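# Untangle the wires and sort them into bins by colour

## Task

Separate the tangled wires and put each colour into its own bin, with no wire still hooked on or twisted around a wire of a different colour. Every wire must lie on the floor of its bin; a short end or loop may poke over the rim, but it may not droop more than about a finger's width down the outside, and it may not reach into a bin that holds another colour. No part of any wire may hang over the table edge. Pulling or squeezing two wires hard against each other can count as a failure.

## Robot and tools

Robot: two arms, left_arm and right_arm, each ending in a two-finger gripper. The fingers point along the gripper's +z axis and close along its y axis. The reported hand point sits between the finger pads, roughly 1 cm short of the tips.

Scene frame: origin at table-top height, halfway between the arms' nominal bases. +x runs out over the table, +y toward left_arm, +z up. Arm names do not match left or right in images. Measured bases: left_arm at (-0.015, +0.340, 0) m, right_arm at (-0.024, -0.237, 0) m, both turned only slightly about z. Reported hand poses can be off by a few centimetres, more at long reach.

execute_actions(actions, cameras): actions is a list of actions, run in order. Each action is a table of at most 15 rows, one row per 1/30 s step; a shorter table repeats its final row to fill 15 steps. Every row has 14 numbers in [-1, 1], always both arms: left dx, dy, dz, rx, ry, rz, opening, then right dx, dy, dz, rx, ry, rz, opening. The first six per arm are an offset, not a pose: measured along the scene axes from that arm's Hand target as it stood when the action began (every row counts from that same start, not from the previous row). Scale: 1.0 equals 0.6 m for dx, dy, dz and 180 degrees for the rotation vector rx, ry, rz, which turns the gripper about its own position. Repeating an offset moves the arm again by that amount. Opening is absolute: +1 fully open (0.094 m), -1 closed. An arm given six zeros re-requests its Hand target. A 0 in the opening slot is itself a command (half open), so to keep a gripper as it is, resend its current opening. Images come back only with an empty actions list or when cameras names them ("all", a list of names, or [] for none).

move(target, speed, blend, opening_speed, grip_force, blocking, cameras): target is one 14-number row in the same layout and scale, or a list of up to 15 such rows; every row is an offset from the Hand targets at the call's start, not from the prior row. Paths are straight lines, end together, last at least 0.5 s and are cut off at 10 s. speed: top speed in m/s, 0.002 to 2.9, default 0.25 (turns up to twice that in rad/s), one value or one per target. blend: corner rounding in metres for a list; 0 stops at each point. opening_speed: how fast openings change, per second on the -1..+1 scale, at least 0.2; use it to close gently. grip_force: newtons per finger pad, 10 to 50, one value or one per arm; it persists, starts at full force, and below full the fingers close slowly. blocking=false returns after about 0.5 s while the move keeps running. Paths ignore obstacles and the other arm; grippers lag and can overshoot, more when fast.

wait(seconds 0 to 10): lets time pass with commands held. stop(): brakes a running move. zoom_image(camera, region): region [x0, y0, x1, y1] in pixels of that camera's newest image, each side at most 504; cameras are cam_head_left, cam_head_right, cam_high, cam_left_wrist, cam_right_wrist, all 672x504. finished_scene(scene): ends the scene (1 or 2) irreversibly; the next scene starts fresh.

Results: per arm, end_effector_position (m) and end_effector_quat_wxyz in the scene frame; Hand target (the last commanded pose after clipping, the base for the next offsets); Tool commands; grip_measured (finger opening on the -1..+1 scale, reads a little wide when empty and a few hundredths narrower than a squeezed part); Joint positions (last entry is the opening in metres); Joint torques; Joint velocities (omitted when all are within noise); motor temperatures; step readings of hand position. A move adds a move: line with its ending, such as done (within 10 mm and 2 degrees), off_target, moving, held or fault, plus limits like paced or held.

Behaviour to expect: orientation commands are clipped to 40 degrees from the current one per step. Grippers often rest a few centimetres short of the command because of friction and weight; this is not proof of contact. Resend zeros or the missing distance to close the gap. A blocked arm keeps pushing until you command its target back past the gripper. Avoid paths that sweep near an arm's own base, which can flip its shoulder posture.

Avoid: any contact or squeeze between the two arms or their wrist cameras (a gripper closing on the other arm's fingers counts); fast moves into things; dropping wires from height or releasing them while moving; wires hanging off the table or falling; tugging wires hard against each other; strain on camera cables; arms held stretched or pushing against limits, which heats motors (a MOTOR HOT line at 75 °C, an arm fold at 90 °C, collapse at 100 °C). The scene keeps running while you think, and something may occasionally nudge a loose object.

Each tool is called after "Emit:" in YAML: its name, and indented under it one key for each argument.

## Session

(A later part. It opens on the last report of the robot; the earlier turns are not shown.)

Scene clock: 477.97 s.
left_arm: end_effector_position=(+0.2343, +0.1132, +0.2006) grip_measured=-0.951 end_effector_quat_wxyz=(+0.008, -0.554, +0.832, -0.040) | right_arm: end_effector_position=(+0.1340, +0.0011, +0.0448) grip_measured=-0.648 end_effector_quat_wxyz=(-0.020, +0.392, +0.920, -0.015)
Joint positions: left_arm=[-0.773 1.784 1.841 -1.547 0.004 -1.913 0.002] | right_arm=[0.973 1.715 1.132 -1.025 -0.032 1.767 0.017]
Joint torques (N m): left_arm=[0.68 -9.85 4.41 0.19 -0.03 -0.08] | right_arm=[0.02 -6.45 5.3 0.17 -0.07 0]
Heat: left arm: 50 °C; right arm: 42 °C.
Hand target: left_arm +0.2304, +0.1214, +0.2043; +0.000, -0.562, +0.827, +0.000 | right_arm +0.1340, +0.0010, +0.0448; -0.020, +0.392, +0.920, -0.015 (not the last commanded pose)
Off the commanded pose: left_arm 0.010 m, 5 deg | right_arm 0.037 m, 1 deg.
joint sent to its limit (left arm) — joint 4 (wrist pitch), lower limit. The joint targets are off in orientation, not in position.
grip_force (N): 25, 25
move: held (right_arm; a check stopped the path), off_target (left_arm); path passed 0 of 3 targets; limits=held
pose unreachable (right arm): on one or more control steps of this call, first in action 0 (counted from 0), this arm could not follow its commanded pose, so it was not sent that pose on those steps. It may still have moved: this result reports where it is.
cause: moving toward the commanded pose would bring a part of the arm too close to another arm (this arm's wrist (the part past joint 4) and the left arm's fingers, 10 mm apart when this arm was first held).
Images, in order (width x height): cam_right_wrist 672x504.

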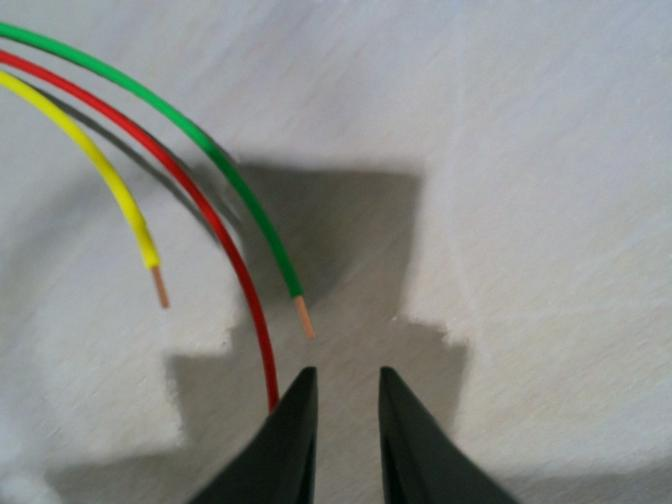

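Emit:
move:
  target:
    - [0,0,0,0,0,0,-1,0.015,-0.03,0.02,0,0,0,-0.65]
    - [0,0,0,0,0,0,-1,0.037,-0.008,0.01,0,0,0,-0.65]
  speed: 0.06
  cameras: ["cam_right_wrist"]

Emit:
zoom_image:
  camera: "cam_right_wrist"
  region: [180, 200, 480, 500]

Scene clock: 496.20 s.
left_arm: end_effector_position=(+0.2343, +0.1132, +0.2006) grip_measured=-0.951 end_effector_quat_wxyz=(+0.008, -0.554, +0.832, -0.040) | right_arm: end_effector_position=(+0.1496, -0.0080, +0.0486) grip_measured=-0.648 end_effector_quat_wxyz=(-0.022, +0.391, +0.920, -0.019)
Joint positions: left_arm=[-0.773 1.784 1.841 -1.547 0.004 -1.913 0.002] | right_arm=[0.911 1.725 1.159 -1.052 -0.032 1.702 0.017]
Joint torques (N m): left_arm=[0.76 -9.88 4.4 0.19 -0.05 -0.13] | right_arm=[-0.51 -5.27 7.71 0.11 -0.03 -0.03]
Heat: left arm: 50 °C; right arm: 41 °C.
Hand target: left_arm +0.2304, +0.1214, +0.2043; +0.000, -0.562, +0.827, +0.000 | right_arm +0.1562, -0.0037, +0.0508; -0.020, +0.392, +0.920, -0.015
Off the commanded pose: left_arm 0.010 m, 5 deg | right_arm 0.008 m, 0 deg.
joint sent to its limit (left arm) — joint 4 (wrist pitch), lower limit. The joint targets are off in orientation, not in position.
grip_force (N): 25, 25
move: off_target (left_arm)
Images, in order (width x height): cam_right_wrist 672x504.

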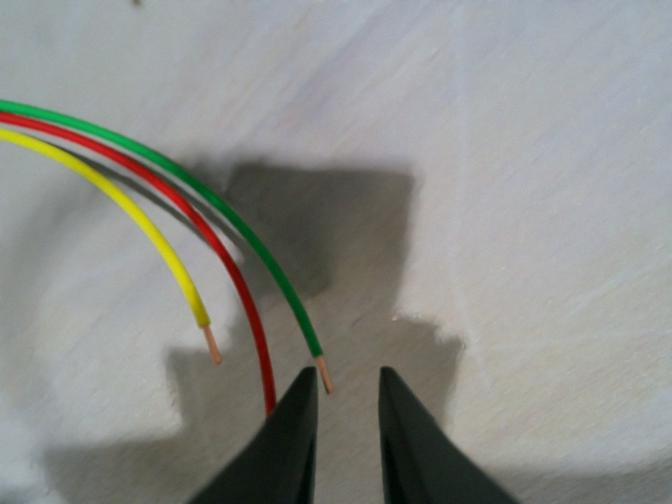

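Scaled by 1.680 from the camera's 672x504 image, which has a finer 960x720 frame.

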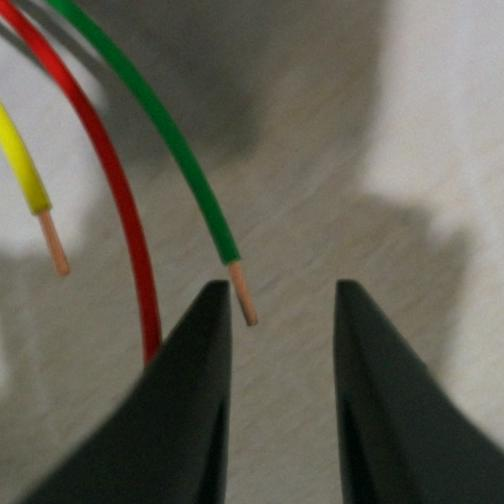

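Emit:
move:
  target:
    - [0,0,0,0,0,0,-1,0.024,-0.006,0.0,0,0,0,-0.65]
    - [0,0,0,0,0,0,-1,0.024,-0.006,-0.04,0,0,0,-0.65]
  speed: 0.05
  cameras: ["cam_right_wrist"]

Emit:
zoom_image:
  camera: "cam_right_wrist"
  region: [180, 200, 480, 500]

Scene clock: 510.37 s.
left_arm: end_effector_position=(+0.2343, +0.1132, +0.2006) grip_measured=-0.951 end_effector_quat_wxyz=(+0.008, -0.554, +0.832, -0.040) | right_arm: end_effector_position=(+0.1509, -0.0085, +0.0487) grip_measured=-0.648 end_effector_quat_wxyz=(-0.022, +0.391, +0.920, -0.018)
Joint positions: left_arm=[-0.773 1.784 1.841 -1.547 0.004 -1.913 0.002] | right_arm=[0.906 1.726 1.16 -1.052 -0.032 1.698 0.017]
Joint torques (N m): left_arm=[0.81 -9.88 4.48 0.23 -0.03 -0.15] | right_arm=[0.09 -6.58 5.3 0.14 -0.07 0]
Heat: left arm: 50 °C; right arm: 41 °C.
Hand target: left_arm +0.2304, +0.1214, +0.2043; +0.000, -0.562, +0.827, +0.000 | right_arm +0.1506, -0.0085, +0.0486; -0.022, +0.391, +0.920, -0.018 (not the last commanded pose)
Off the commanded pose: left_arm 0.010 m, 5 deg | right_arm 0.029 m, 0 deg.
joint sent to its limit (left arm) — joint 4 (wrist pitch), lower limit. The joint targets are off in orientation, not in position.
grip_force (N): 25, 25
move: held (right_arm; a check stopped the path), off_target (left_arm); path passed 0 of 2 targets; limits=held
pose unreachable (right arm): on one or more control steps of this call, first in action 0 (counted from 0), this arm could not follow its commanded pose, so it was not sent that pose on those steps. It may still have moved: this result reports where it is.
cause: moving toward the commanded pose would bring a part of the arm too close to another arm (this arm's wrist (the part past joint 4) and the left arm's fingers, 11 mm apart when this arm was first held).
Images, in order (width x height): cam_right_wrist 672x504.

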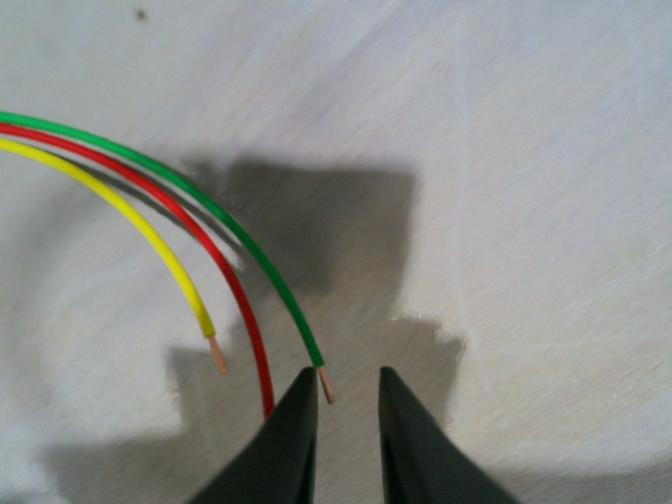

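Scaled by 1.680 from the camera's 672x504 image, which has a finer 960x720 frame.

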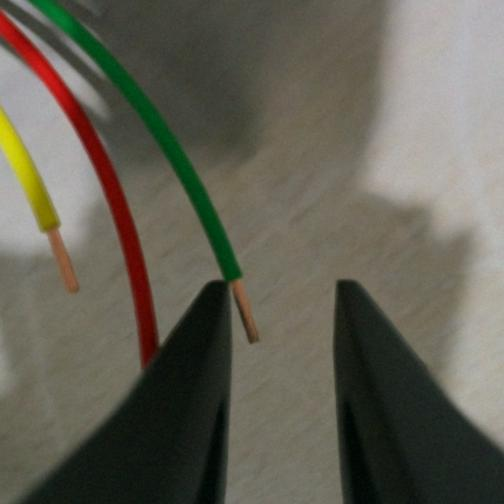

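Emit:
move:
  target:
    - [0,0,0,0,0,0,-1,0.02,-0.04,0.03,0,0,0,-0.65]
    - [0,0,0,0,0,0,-1,0.02,-0.04,0.03,0.105,0.1,0,-0.65]
    - [0,0,0,0,0,0,-1,0.028,0.0,0.02,0.105,0.1,0,-0.65]
  speed: 0.08
  cameras: ["cam_right_wrist","cam_high"]

Emit:
zoom_image:
  camera: "cam_right_wrist"
  region: [180, 200, 480, 500]

Scene clock: 544.57 s.
left_arm: end_effector_position=(+0.2343, +0.1132, +0.2006) grip_measured=-0.951 end_effector_quat_wxyz=(+0.008, -0.554, +0.832, -0.040) | right_arm: end_effector_position=(+0.1608, -0.0164, +0.0589) grip_measured=-0.648 end_effector_quat_wxyz=(-0.229, +0.374, +0.897, +0.062)
Joint positions: left_arm=[-0.773 1.784 1.841 -1.547 0.004 -1.913 0.002] | right_arm=[0.605 1.791 1.195 -1.135 -0.453 1.346 0.017]
Joint torques (N m): left_arm=[0.72 -9.83 4.42 0.15 0.04 -0.16] | right_arm=[0.28 -5.57 7.42 0.03 -0.45 0.09]
Heat: left arm: 50 °C; right arm: 40 °C.
Hand target: left_arm +0.2304, +0.1214, +0.2043; +0.000, -0.562, +0.827, +0.000 | right_arm +0.1673, -0.0086, +0.0605; -0.229, +0.374, +0.896, +0.071
Off the commanded pose: left_arm 0.010 m, 5 deg | right_arm 0.010 m, 1 deg.
joint sent to its limit (left arm) — joint 4 (wrist pitch), lower limit. The joint targets are off in orientation, not in position.
grip_force (N): 25, 25
move: off_target (left_arm)
Images, in order (width x height): cam_high 672x504, cam_right_wrist 672x504.

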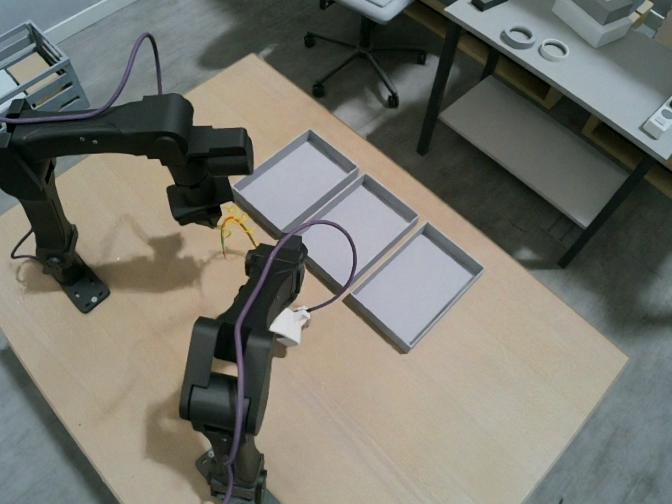

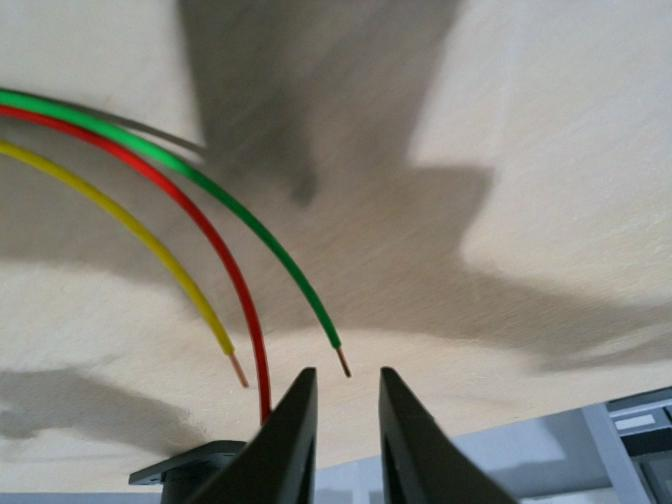

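Scaled by 1.680 from the camera's 672x504 image, which has a finer 960x720 frame.

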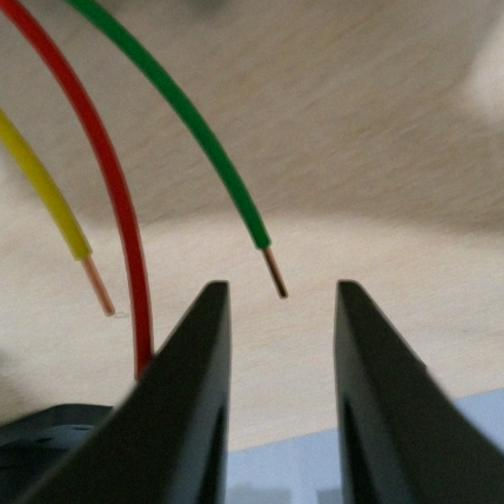

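Emit:
move:
  target: [0,0,0,0,0,0,-1,0.028,-0.012,-0.02,0,0,0,-0.65]
  speed: 0.05
  cameras: ["cam_right_wrist","cam_head_left"]

Emit:
zoom_image:
  camera: "cam_right_wrist"
  region: [180, 200, 480, 500]

Emit:
zoom_image:
  camera: "cam_head_left"
  region: [310, 290, 450, 430]

Scene clock: 564.17 s.
left_arm: end_effector_position=(+0.2343, +0.1132, +0.2006) grip_measured=-0.951 end_effector_quat_wxyz=(+0.008, -0.554, +0.832, -0.040) | right_arm: end_effector_position=(+0.1753, -0.0204, +0.0480) grip_measured=-0.648 end_effector_quat_wxyz=(-0.232, +0.376, +0.895, +0.062)
Joint positions: left_arm=[-0.773 1.784 1.841 -1.547 0.004 -1.913 0.002] | right_arm=[0.565 1.849 1.219 -1.123 -0.453 1.307 0.017]
Joint torques (N m): left_arm=[0.61 -9.91 4.53 0.17 -0.04 -0.14] | right_arm=[-0.35 -5.96 7.3 -0.03 -0.35 -0.05]
Heat: left arm: 51 °C; right arm: 42 °C.
Hand target: left_arm +0.2304, +0.1214, +0.2043; +0.000, -0.562, +0.827, +0.000 | right_arm +0.1842, -0.0157, +0.0486; -0.229, +0.374, +0.896, +0.072
Off the commanded pose: left_arm 0.010 m, 5 deg | right_arm 0.010 m, 1 deg.
joint sent to its limit (left arm) — joint 4 (wrist pitch), lower limit. The joint targets are off in orientation, not in position.
grip_force (N): 25, 25
move: off_target (left_arm)
Images, in order (width x height): cam_head_left 672x504, cam_right_wrist 672x504.

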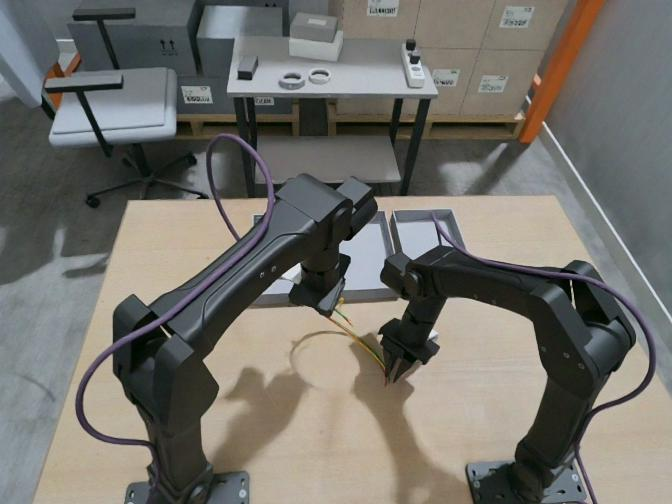

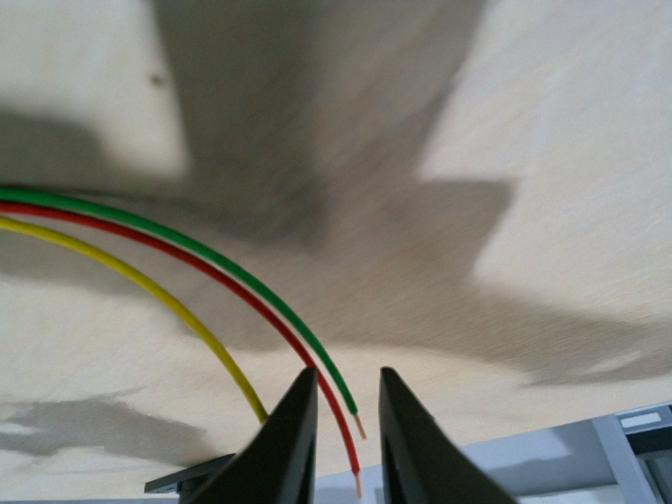

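Scaled by 1.680 from the camera's 672x504 image, which has a finer 960x720 frame.

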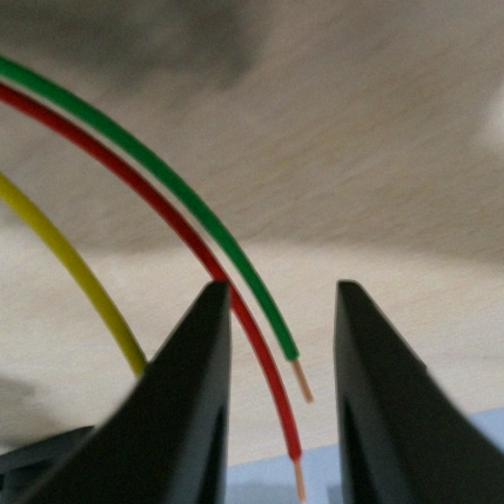

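Scaled by 3.600 from the camera's 672x504 image, which has a finer 960x720 frame.

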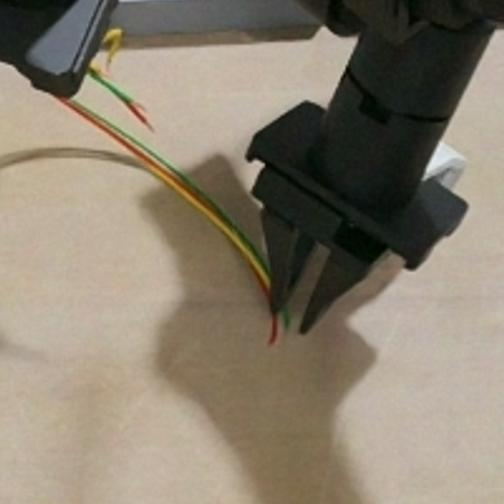

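Emit:
move:
  target: [0,0,0,0,0,0,-1,-0.008,0.009,-0.022,0,0,0,-0.86]
  speed: 0.04
  cameras: ["cam_right_wrist"]

Emit:
zoom_image:
  camera: "cam_right_wrist"
  region: [230, 290, 450, 480]

Scene clock: 591.23 s.
left_arm: end_effector_position=(+0.2343, +0.1132, +0.2006) grip_measured=-0.951 end_effector_quat_wxyz=(+0.008, -0.554, +0.832, -0.040) | right_arm: end_effector_position=(+0.1839, -0.0112, +0.0425) grip_measured=-0.858 end_effector_quat_wxyz=(-0.219, +0.372, +0.899, +0.079)
Joint positions: left_arm=[-0.773 1.784 1.841 -1.547 0.004 -1.913 0.002] | right_arm=[0.576 1.861 1.219 -1.062 -0.453 1.318 0.007]
Joint torques (N m): left_arm=[0.84 -9.87 4.45 0.25 -0.02 -0.17] | right_arm=[0.54 -6.05 4.16 0.05 -0.4 0.08]
Heat: left arm: 51 °C; right arm: 44 °C.
Hand target: left_arm +0.2304, +0.1214, +0.2043; +0.000, -0.562, +0.827, +0.000 | right_arm +0.1793, -0.0103, +0.0354; -0.229, +0.374, +0.896, +0.072
Off the commanded pose: left_arm 0.010 m, 5 deg | right_arm 0.008 m, 1 deg.
joint sent to its limit (left arm) — joint 4 (wrist pitch), lower limit. The joint targets are off in orientation, not in position.
grip_force (N): 25, 25
move: off_target (left_arm)
Images, in order (width x height): cam_right_wrist 672x504.

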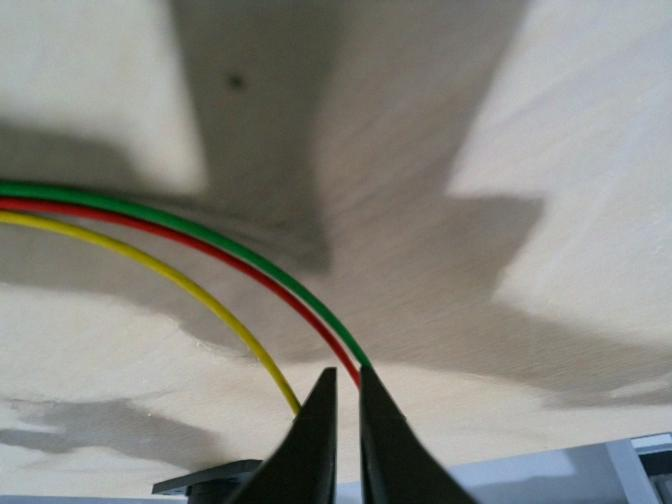

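Scaled by 2.291 from the camera's 672x504 image, which has a finer 960x720 frame.

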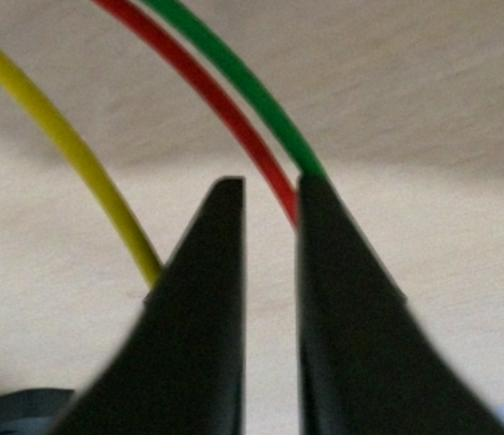

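Emit:
move:
  target: [0,0,0,0,0,0,-1,-0.033,0.015,0.01,0,0,0,-0.75]
  speed: 0.04
  cameras: ["cam_right_wrist"]

Emit:
zoom_image:
  camera: "cam_right_wrist"
  region: [230, 290, 450, 480]

Scene clock: 621.30 s.
left_arm: end_effector_position=(+0.2343, +0.1132, +0.2006) grip_measured=-0.951 end_effector_quat_wxyz=(+0.008, -0.554, +0.832, -0.040) | right_arm: end_effector_position=(+0.1615, -0.0042, +0.0335) grip_measured=-0.752 end_effector_quat_wxyz=(-0.231, +0.376, +0.896, +0.057)
Joint positions: left_arm=[-0.773 1.784 1.841 -1.547 0.004 -1.913 0.002] | right_arm=[0.637 1.861 1.175 -1.041 -0.457 1.383 0.012]
Joint torques (N m): left_arm=[0.66 -9.77 4.33 0.18 0.03 -0.12] | right_arm=[0.42 -10.54 3.81 0.03 -0.45 0.09]
Heat: left arm: 51 °C; right arm: 42 °C.
Hand target: left_arm +0.2304, +0.1214, +0.2043; +0.000, -0.562, +0.827, +0.000 | right_arm +0.1596, -0.0014, +0.0414; -0.229, +0.374, +0.896, +0.072
Off the commanded pose: left_arm 0.010 m, 5 deg | right_arm 0.009 m, 2 deg.
joint sent to its limit (left arm) — joint 4 (wrist pitch), lower limit. The joint targets are off in orientation, not in position.
grip_force (N): 25, 25
move: off_target (left_arm)
Images, in order (width x height): cam_right_wrist 672x504.

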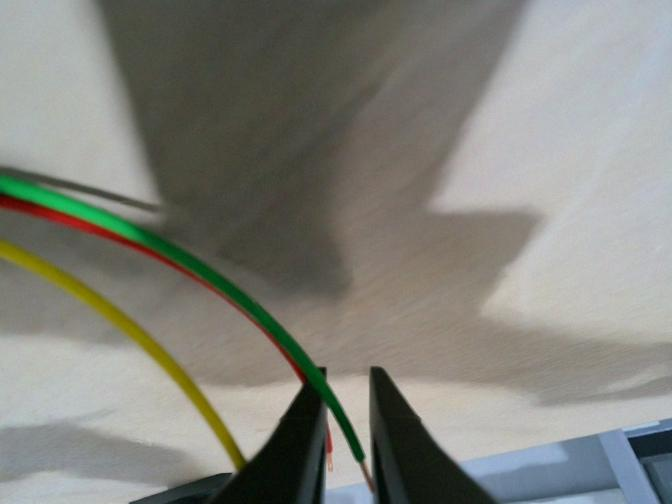

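Scaled by 2.291 from the camera's 672x504 image, which has a finer 960x720 frame.

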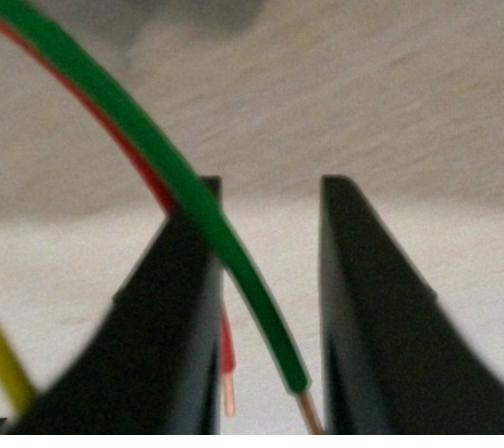

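Emit:
move:
  target:
    - [0,0,0,0,0,0,-1,-0.003,-0.003,0,0,0,0,-0.76]
    - [0,0,0,0,0,0,-1,-0.003,-0.003,0,0,0,0,-1]
  speed: 0.04
  opening_speed: 0.25
  grip_force: [25,12]
  cameras: ["cam_right_wrist"]

Emit:
zoom_image:
  camera: "cam_right_wrist"
  region: [230, 290, 450, 480]

Scene clock: 637.23 s.
left_arm: end_effector_position=(+0.2343, +0.1132, +0.2006) grip_measured=-0.951 end_effector_quat_wxyz=(+0.008, -0.554, +0.832, -0.040) | right_arm: end_effector_position=(+0.1599, -0.0054, +0.0344) grip_measured=-0.945 end_effector_quat_wxyz=(-0.231, +0.376, +0.896, +0.058)
Joint positions: left_arm=[-0.773 1.784 1.841 -1.547 0.004 -1.913 0.002] | right_arm=[0.637 1.85 1.164 -1.038 -0.457 1.384 0.003]
Joint torques (N m): left_arm=[0.59 -9.83 4.59 0.21 0.01 -0.1] | right_arm=[0.32 -10.21 3.77 0.03 -0.45 0.07]
Heat: left arm: 51 °C; right arm: 41 °C.
Hand target: left_arm +0.2304, +0.1214, +0.2043; +0.000, -0.562, +0.827, +0.000 | right_arm +0.1578, -0.0032, +0.0414; -0.229, +0.374, +0.896, +0.072
Off the commanded pose: left_arm 0.010 m, 5 deg | right_arm 0.008 m, 2 deg.
joint sent to its limit (left arm) — joint 4 (wrist pitch), lower limit. The joint targets are off in orientation, not in position.
grip_force (N): 25, 12
move: off_target (left_arm)
Images, in order (width x height): cam_right_wrist 672x504.

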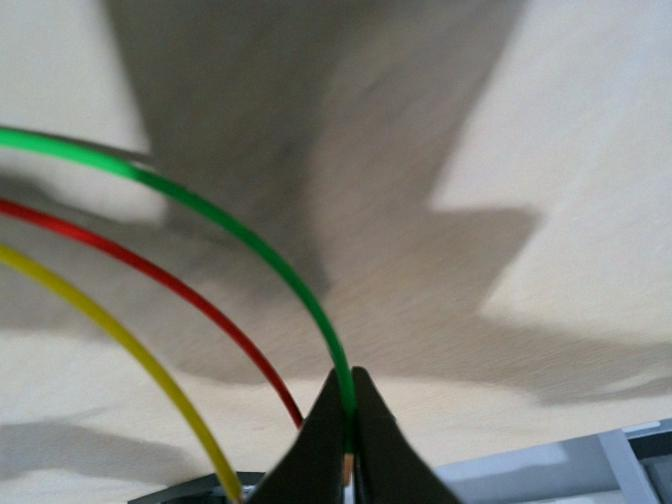

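Scaled by 2.291 from the camera's 672x504 image, which has a finer 960x720 frame.

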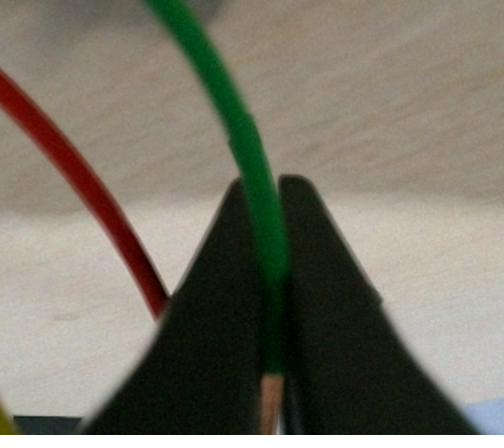

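Emit:
move:
  target: [0,0,0,0,0,0,-1,0.06,-0.17,0.0,0,0,0,-1]
  speed: 0.04
  cameras: ["cam_left_wrist","cam_head_left","cam_high"]

Emit:
zoom_image:
  camera: "cam_high"
  region: [190, 190, 360, 360]

Emit:
zoom_image:
  camera: "cam_head_left"
  region: [280, 280, 460, 430]

Scene clock: 662.00 s.
left_arm: end_effector_position=(+0.2342, +0.1132, +0.2006) grip_measured=-0.951 end_effector_quat_wxyz=(+0.008, -0.554, +0.832, -0.040) | right_arm: end_effector_position=(+0.1940, -0.1023, +0.0367) grip_measured=-0.946 end_effector_quat_wxyz=(-0.234, +0.375, +0.894, +0.072)
Joint positions: left_arm=[-0.773 1.784 1.841 -1.547 0.004 -1.913 0.002] | right_arm=[0.283 1.834 1.138 -1.171 -0.402 1.006 0.003]
Joint torques (N m): left_arm=[0.95 -9.95 4.42 0.22 -0.01 -0.12] | right_arm=[-0.34 -8.39 4.74 -0.51 -0.16 -0.06]
Heat: left arm: 51 °C; right arm: 40 °C.
Hand target: left_arm +0.2303, +0.1213, +0.2043; +0.000, -0.562, +0.827, +0.000 | right_arm +0.1939, -0.1052, +0.0414; -0.229, +0.374, +0.896, +0.072
Off the commanded pose: left_arm 0.010 m, 5 deg | right_arm 0.006 m, 1 deg.
joint sent to its limit (left arm) — joint 4 (wrist pitch), lower limit. The joint targets are off in orientation, not in position.
grip_force (N): 25, 12
move: off_target (left_arm)
Images, in order (width x height): cam_head_left 672x504, cam_high 672x504, cam_left_wrist 672x504.

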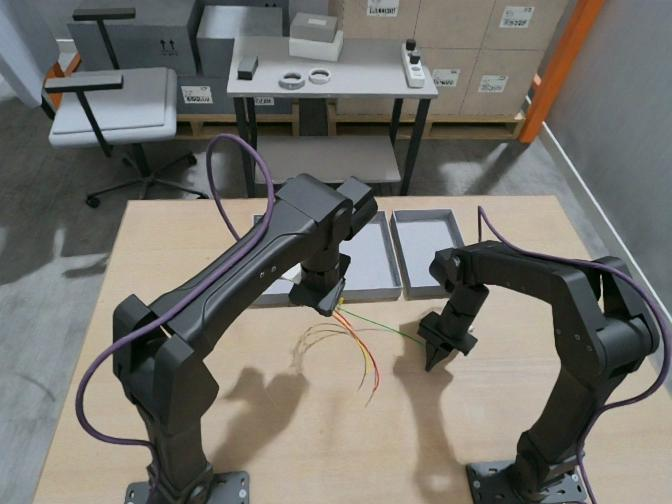

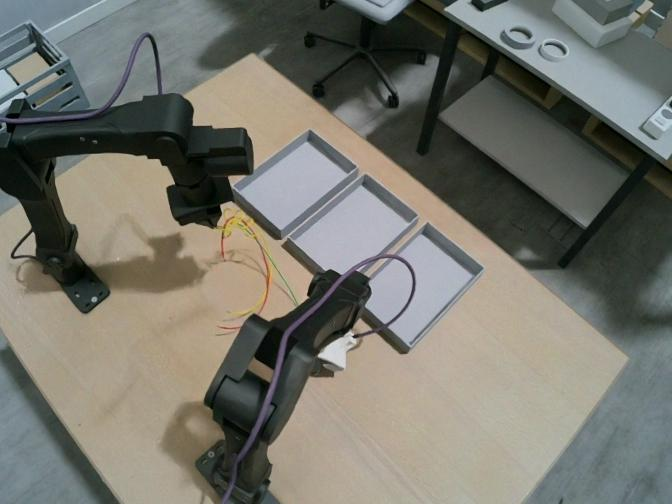

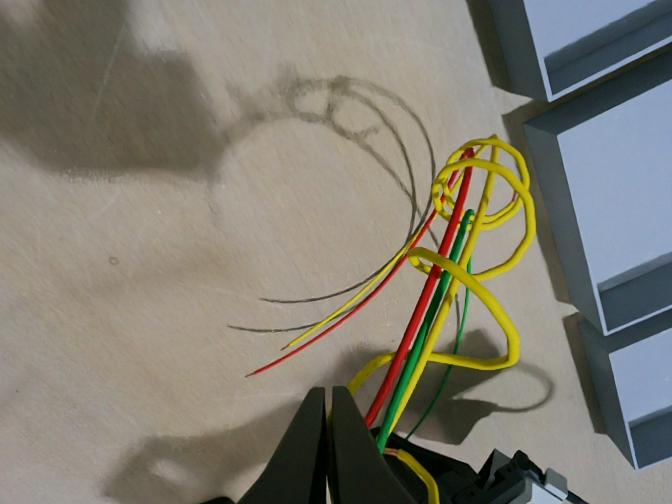

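Scaled by 2.965 from the camera's 672x504 image, which has a finer 960x720 frame.

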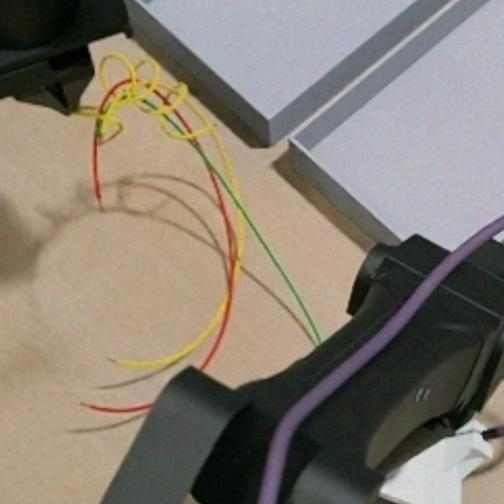

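Scaled by 2.800 from the camera's 672x504 image, which has a finer 960x720 frame.

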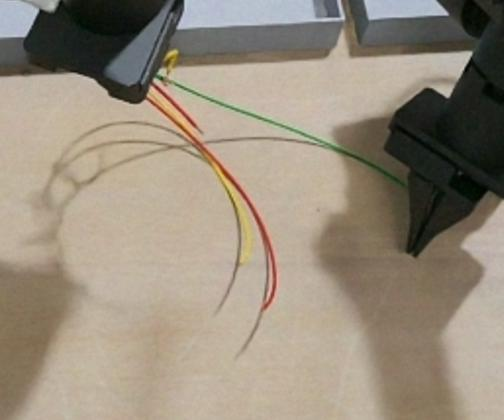

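Emit:
move:
  target: [0,0,0,0,0,0,-1,0.06,-0.2,-0.01,0,0,0,-1]
  speed: 0.04
  cameras: ["cam_left_wrist","cam_head_left","cam_high"]

Emit:
zoom_image:
  camera: "cam_high"
  region: [190, 190, 360, 360]

Scene clock: 674.53 s.
left_arm: end_effector_position=(+0.2342, +0.1132, +0.2006) grip_measured=-0.951 end_effector_quat_wxyz=(+0.008, -0.554, +0.832, -0.040) | right_arm: end_effector_position=(+0.2256, -0.2215, +0.0356) grip_measured=-0.946 end_effector_quat_wxyz=(-0.228, +0.375, +0.895, +0.076)
Joint positions: left_arm=[-0.773 1.784 1.841 -1.547 0.004 -1.913 0.002] | right_arm=[-0.118 1.938 1.265 -1.311 -0.263 0.61 0.003]
Joint torques (N m): left_arm=[0.65 -9.88 4.37 0.19 -0.01 -0.11] | right_arm=[-0.35 -6.12 6.65 -0.72 -0.07 -0.05]
Heat: left arm: 51 °C; right arm: 40 °C.
Hand target: left_arm +0.2303, +0.1213, +0.2043; +0.000, -0.562, +0.827, +0.000 | right_arm +0.2298, -0.2251, +0.0354; -0.229, +0.374, +0.896, +0.072
Off the commanded pose: left_arm 0.010 m, 5 deg | right_arm 0.006 m, 1 deg.
joint sent to its limit (left arm) — joint 4 (wrist pitch), lower limit. The joint targets are off in orientation, not in position.
grip_force (N): 25, 12
move: off_target (left_arm)
Images, in order (width x height): cam_head_left 672x504, cam_high 672x504, cam_left_wrist 672x504.

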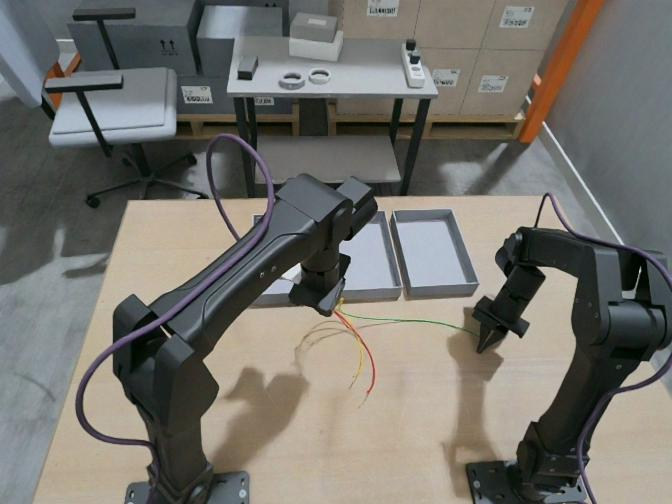

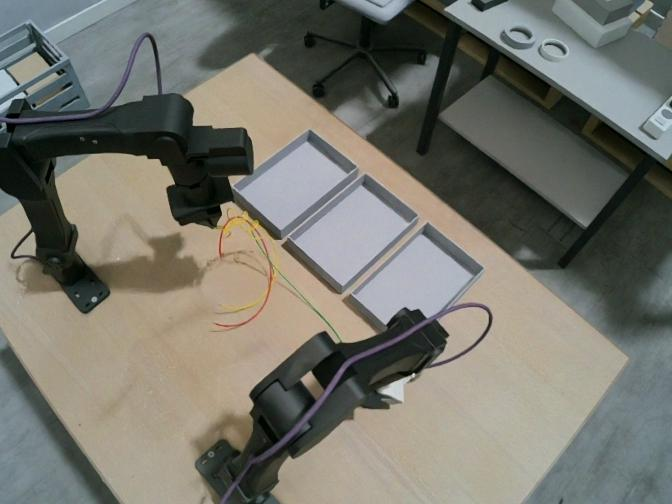

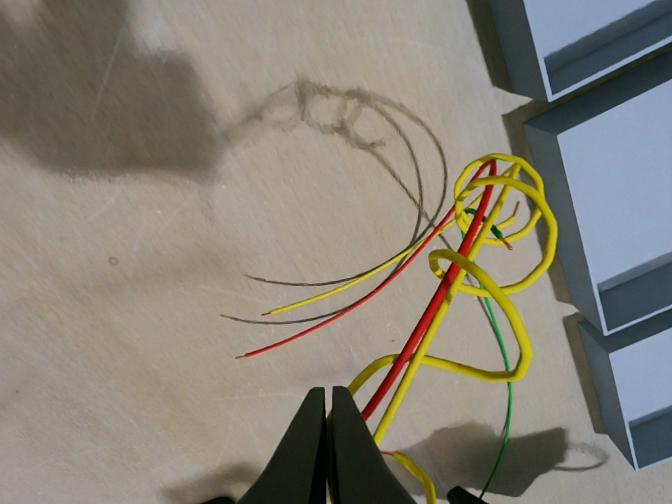

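Scaled by 2.965 from the camera's 672x504 image, which has a finer 960x720 frame.

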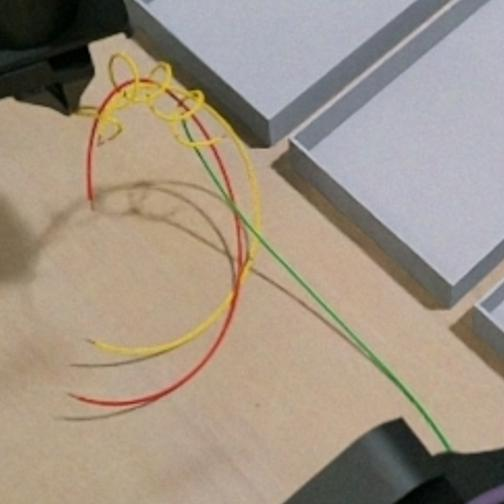

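Emit:
move:
  target: [0,0,0,0,0,0,-1,-0.02,-0.17,0.0,0,0,0,-1]
  speed: 0.05
  cameras: ["cam_left_wrist","cam_head_left","cam_high"]

Emit:
zoom_image:
  camera: "cam_high"
  region: [190, 190, 360, 360]

Scene clock: 686.20 s.
left_arm: end_effector_position=(+0.2342, +0.1132, +0.2006) grip_measured=-0.951 end_effector_quat_wxyz=(+0.008, -0.554, +0.832, -0.040) | right_arm: end_effector_position=(+0.2148, -0.3226, +0.0360) grip_measured=-0.946 end_effector_quat_wxyz=(-0.226, +0.376, +0.895, +0.076)
Joint positions: left_arm=[-0.773 1.784 1.841 -1.547 0.004 -1.913 0.002] | right_arm=[-0.427 2.011 1.367 -1.393 -0.129 0.326 0.003]
Joint torques (N m): left_arm=[0.66 -9.81 4.48 0.2 -0.01 -0.13] | right_arm=[-0.25 -6.63 6.65 -0.83 0.01 -0.06]
Heat: left arm: 51 °C; right arm: 41 °C.
Hand target: left_arm +0.2303, +0.1213, +0.2043; +0.000, -0.562, +0.827, +0.000 | right_arm +0.2178, -0.3271, +0.0354; -0.229, +0.374, +0.896, +0.072
Off the commanded pose: left_arm 0.010 m, 5 deg | right_arm 0.005 m, 1 deg.
joint sent to its limit (left arm) — joint 4 (wrist pitch), lower limit. The joint targets are off in orientation, not in position.
grip_force (N): 25, 12
move: off_target (left_arm)
Images, in order (width x height): cam_head_left 672x504, cam_high 672x504, cam_left_wrist 672x504.

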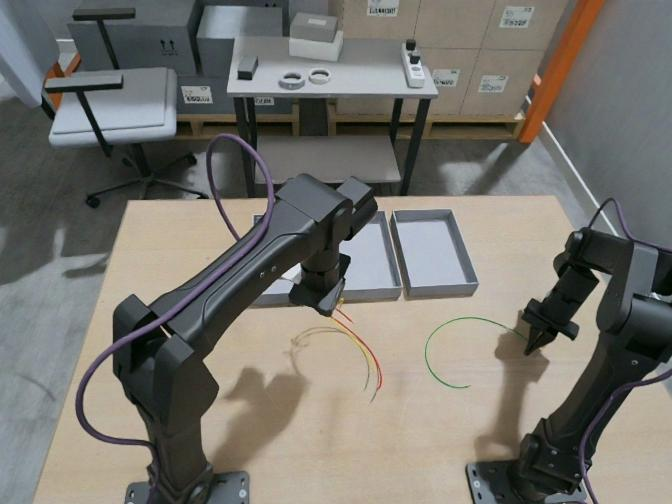

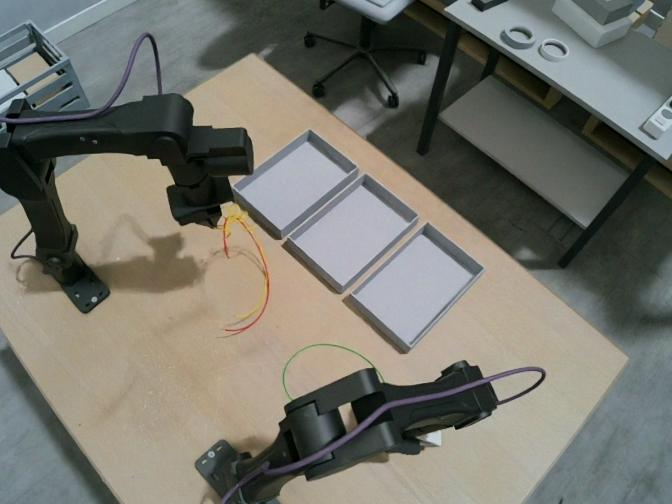

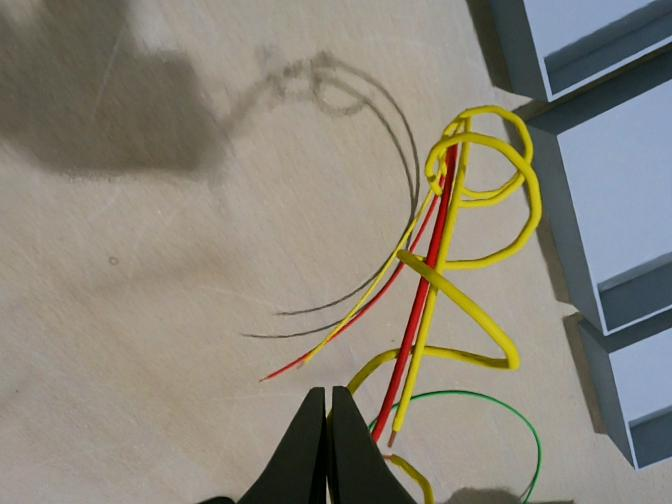

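Scaled by 2.965 from the camera's 672x504 image, which has a finer 960x720 frame.

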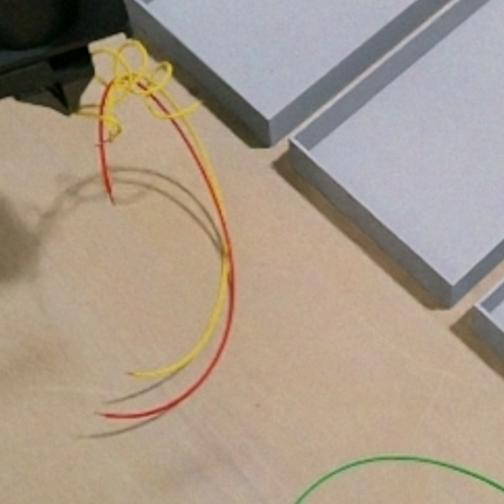

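Emit:
move:
  target:
    - [0,0,0,0,0,0,-1,0,0,-0.03,0,0,0,-1]
    - [0,0,0,0,0,0,-1,0,0,-0.03,0,0,0,-0.7]
    - [0,0,0,0,0,0,-1,0,-0.02,0.1,0,0,0,-0.7]
    - [0,0,0,0,0,0,-1,-0.1,0.13,0.15,-0.105,-0.1,0,-0.7]
  speed: [0.05,0.05,0.08,0.12]
  opening_speed: 0.5
  cameras: ["cam_right_wrist","cam_head_left"]

Scene clock: 722.30 s.
left_arm: end_effector_position=(+0.2342, +0.1132, +0.2006) grip_measured=-0.951 end_effector_quat_wxyz=(+0.008, -0.554, +0.832, -0.040) | right_arm: end_effector_position=(+0.1591, -0.2477, +0.1265) grip_measured=-0.702 end_effector_quat_wxyz=(-0.030, +0.390, +0.920, -0.013)
Joint positions: left_arm=[-0.773 1.784 1.841 -1.547 0.004 -1.913 0.002] | right_arm=[-0.046 1.294 1.069 -1.412 0.004 0.745 0.014]
Joint torques (N m): left_arm=[0.8 -9.74 4.45 0.19 -0.03 -0.1] | right_arm=[0.55 -4.15 4.36 0.25 0.12 0.07]
Motor temperatures (°C): left_arm=[33 51 42 32 31 33 36] | right_arm=[31 42 41 35 34 32 34]
Heat: left arm: 51 °C; right arm: 42 °C.
Hand target: left_arm +0.2303, +0.1213, +0.2043; +0.000, -0.562, +0.827, +0.000 | right_arm +0.1579, -0.2491, +0.1254; -0.022, +0.391, +0.920, -0.018
Off the commanded pose: left_arm 0.010 m, 5 deg | right_arm 0.002 m, 1 deg.
joint sent to its limit (left arm) — joint 4 (wrist pitch), lower limit. The joint targets are off in orientation, not in position.
grip_force (N): 25, 12
move: off_target (left_arm)
Images, in order (width x height): cam_head_left 672x504, cam_right_wrist 672x504.

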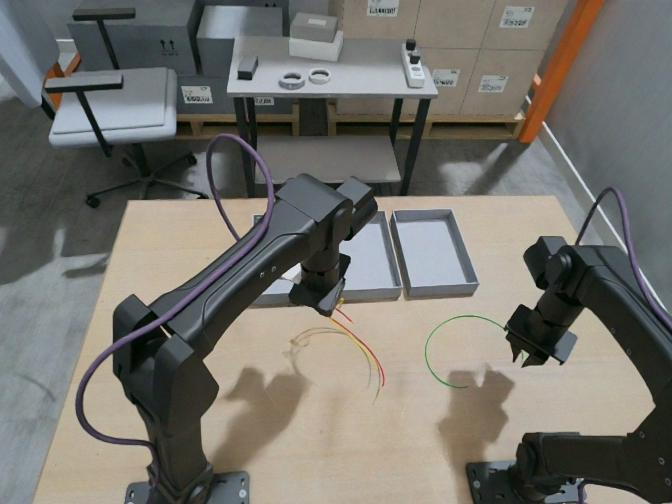

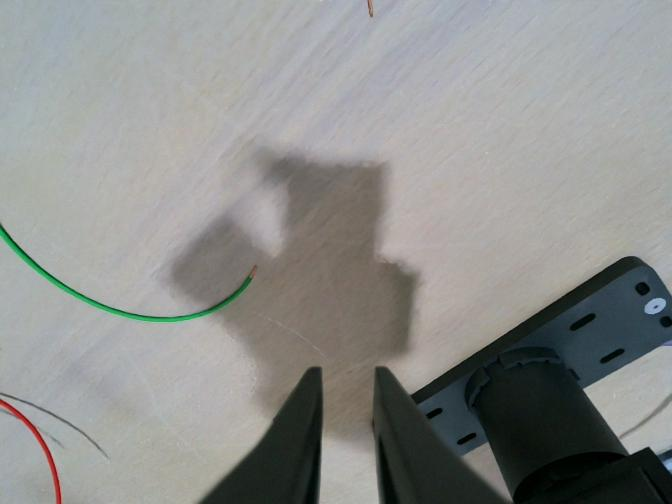

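Emit:
move:
  target:
    - [0,0,0,0,0,0,-1,0,0,0,0,0,0.5,-0.7]
    - [0,0,0,0,0,0,-1,0.06,0.21,-0.12,0,0,0.5,-0.7]
  speed: [0.4,0.12]
  cameras: ["cam_right_wrist"]

Scene clock: 739.30 s.
left_arm: end_effector_position=(+0.2342, +0.1132, +0.2006) grip_measured=-0.951 end_effector_quat_wxyz=(+0.008, -0.554, +0.832, -0.040) | right_arm: end_effector_position=(+0.1883, -0.1278, +0.0527) grip_measured=-0.702 end_effector_quat_wxyz=(-0.011, -0.376, +0.926, -0.030)
Joint positions: left_arm=[-0.773 1.784 1.841 -1.547 0.004 -1.913 0.002] | right_arm=[0.527 1.521 0.96 -1.04 0.058 -0.254 0.014]
Joint torques (N m): left_arm=[0.72 -9.98 4.55 0.19 -0.01 -0.1] | right_arm=[0.38 -3.89 6.39 0.36 -0.03 0.06]
Heat: left arm: 51 °C; right arm: 41 °C.
Hand target: left_arm +0.2303, +0.1213, +0.2043; +0.000, -0.562, +0.827, +0.000 | right_arm +0.1938, -0.1230, +0.0534; -0.002, -0.374, +0.927, -0.028
Off the commanded pose: left_arm 0.010 m, 5 deg | right_arm 0.007 m, 1 deg.
joint sent to its limit (left arm) — joint 4 (wrist pitch), lower limit. The joint targets are off in orientation, not in position.
grip_force (N): 25, 12
move: off_target (left_arm)
Images, in order (width x height): cam_right_wrist 672x504.

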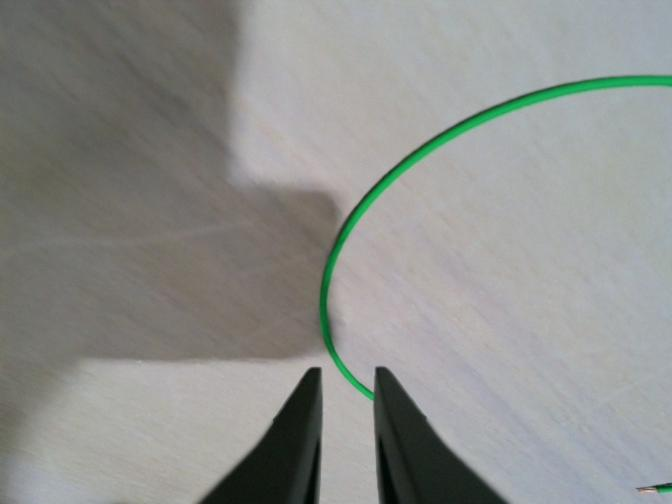

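Emit:
move:
  target:
    - [0,0,0,0,0,0,-1,-0.009,0.008,-0.02,0,0,0,-0.7]
    - [0,0,0,0,0,0,-1,-0.009,0.008,-0.068,0,0,0,-0.7]
  speed: 0.06
  cameras: ["cam_right_wrist"]

Emit:
zoom_image:
  camera: "cam_right_wrist"
  region: [230, 310, 450, 500]

Scene clock: 752.57 s.
left_arm: end_effector_position=(+0.2342, +0.1132, +0.2006) grip_measured=-0.951 end_effector_quat_wxyz=(+0.008, -0.554, +0.832, -0.040) | right_arm: end_effector_position=(+0.1909, -0.1192, +0.0179) grip_measured=-0.702 end_effector_quat_wxyz=(+0.002, -0.374, +0.927, -0.029)
Joint positions: left_arm=[-0.773 1.784 1.841 -1.547 0.004 -1.913 0.002] | right_arm=[0.553 1.578 0.866 -0.865 0.058 -0.225 0.014]
Joint torques (N m): left_arm=[0.75 -10.07 4.48 0.19 0.01 -0.09] | right_arm=[0.55 -3.97 4.14 0.42 -0.04 0.06]
Heat: left arm: 51 °C; right arm: 42 °C.
Hand target: left_arm +0.2303, +0.1213, +0.2043; +0.000, -0.562, +0.827, +0.000 | right_arm +0.1883, -0.1183, +0.0125; -0.003, -0.374, +0.927, -0.028
Off the commanded pose: left_arm 0.010 m, 5 deg | right_arm 0.006 m, 0 deg.
joint sent to its limit (left arm) — joint 4 (wrist pitch), lower limit. The joint targets are off in orientation, not in position.
grip_force (N): 25, 12
move: off_target (left_arm)
Images, in order (width x height): cam_right_wrist 672x504.

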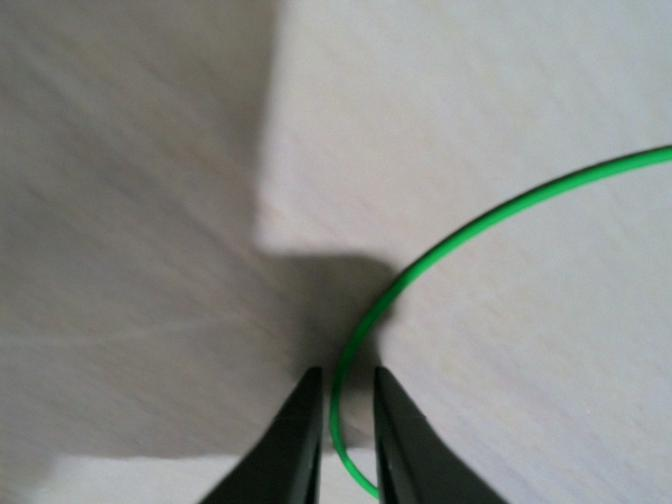

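Scaled by 2.291 from the camera's 672x504 image, which has a finer 960x720 frame.

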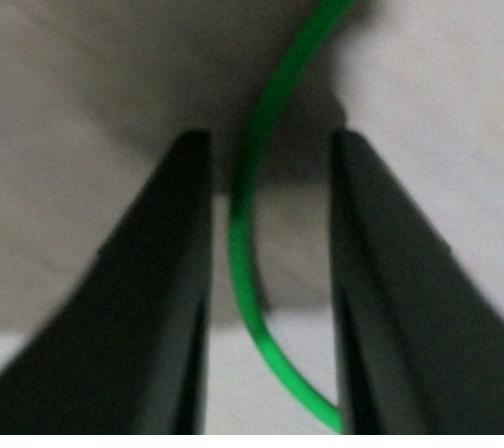

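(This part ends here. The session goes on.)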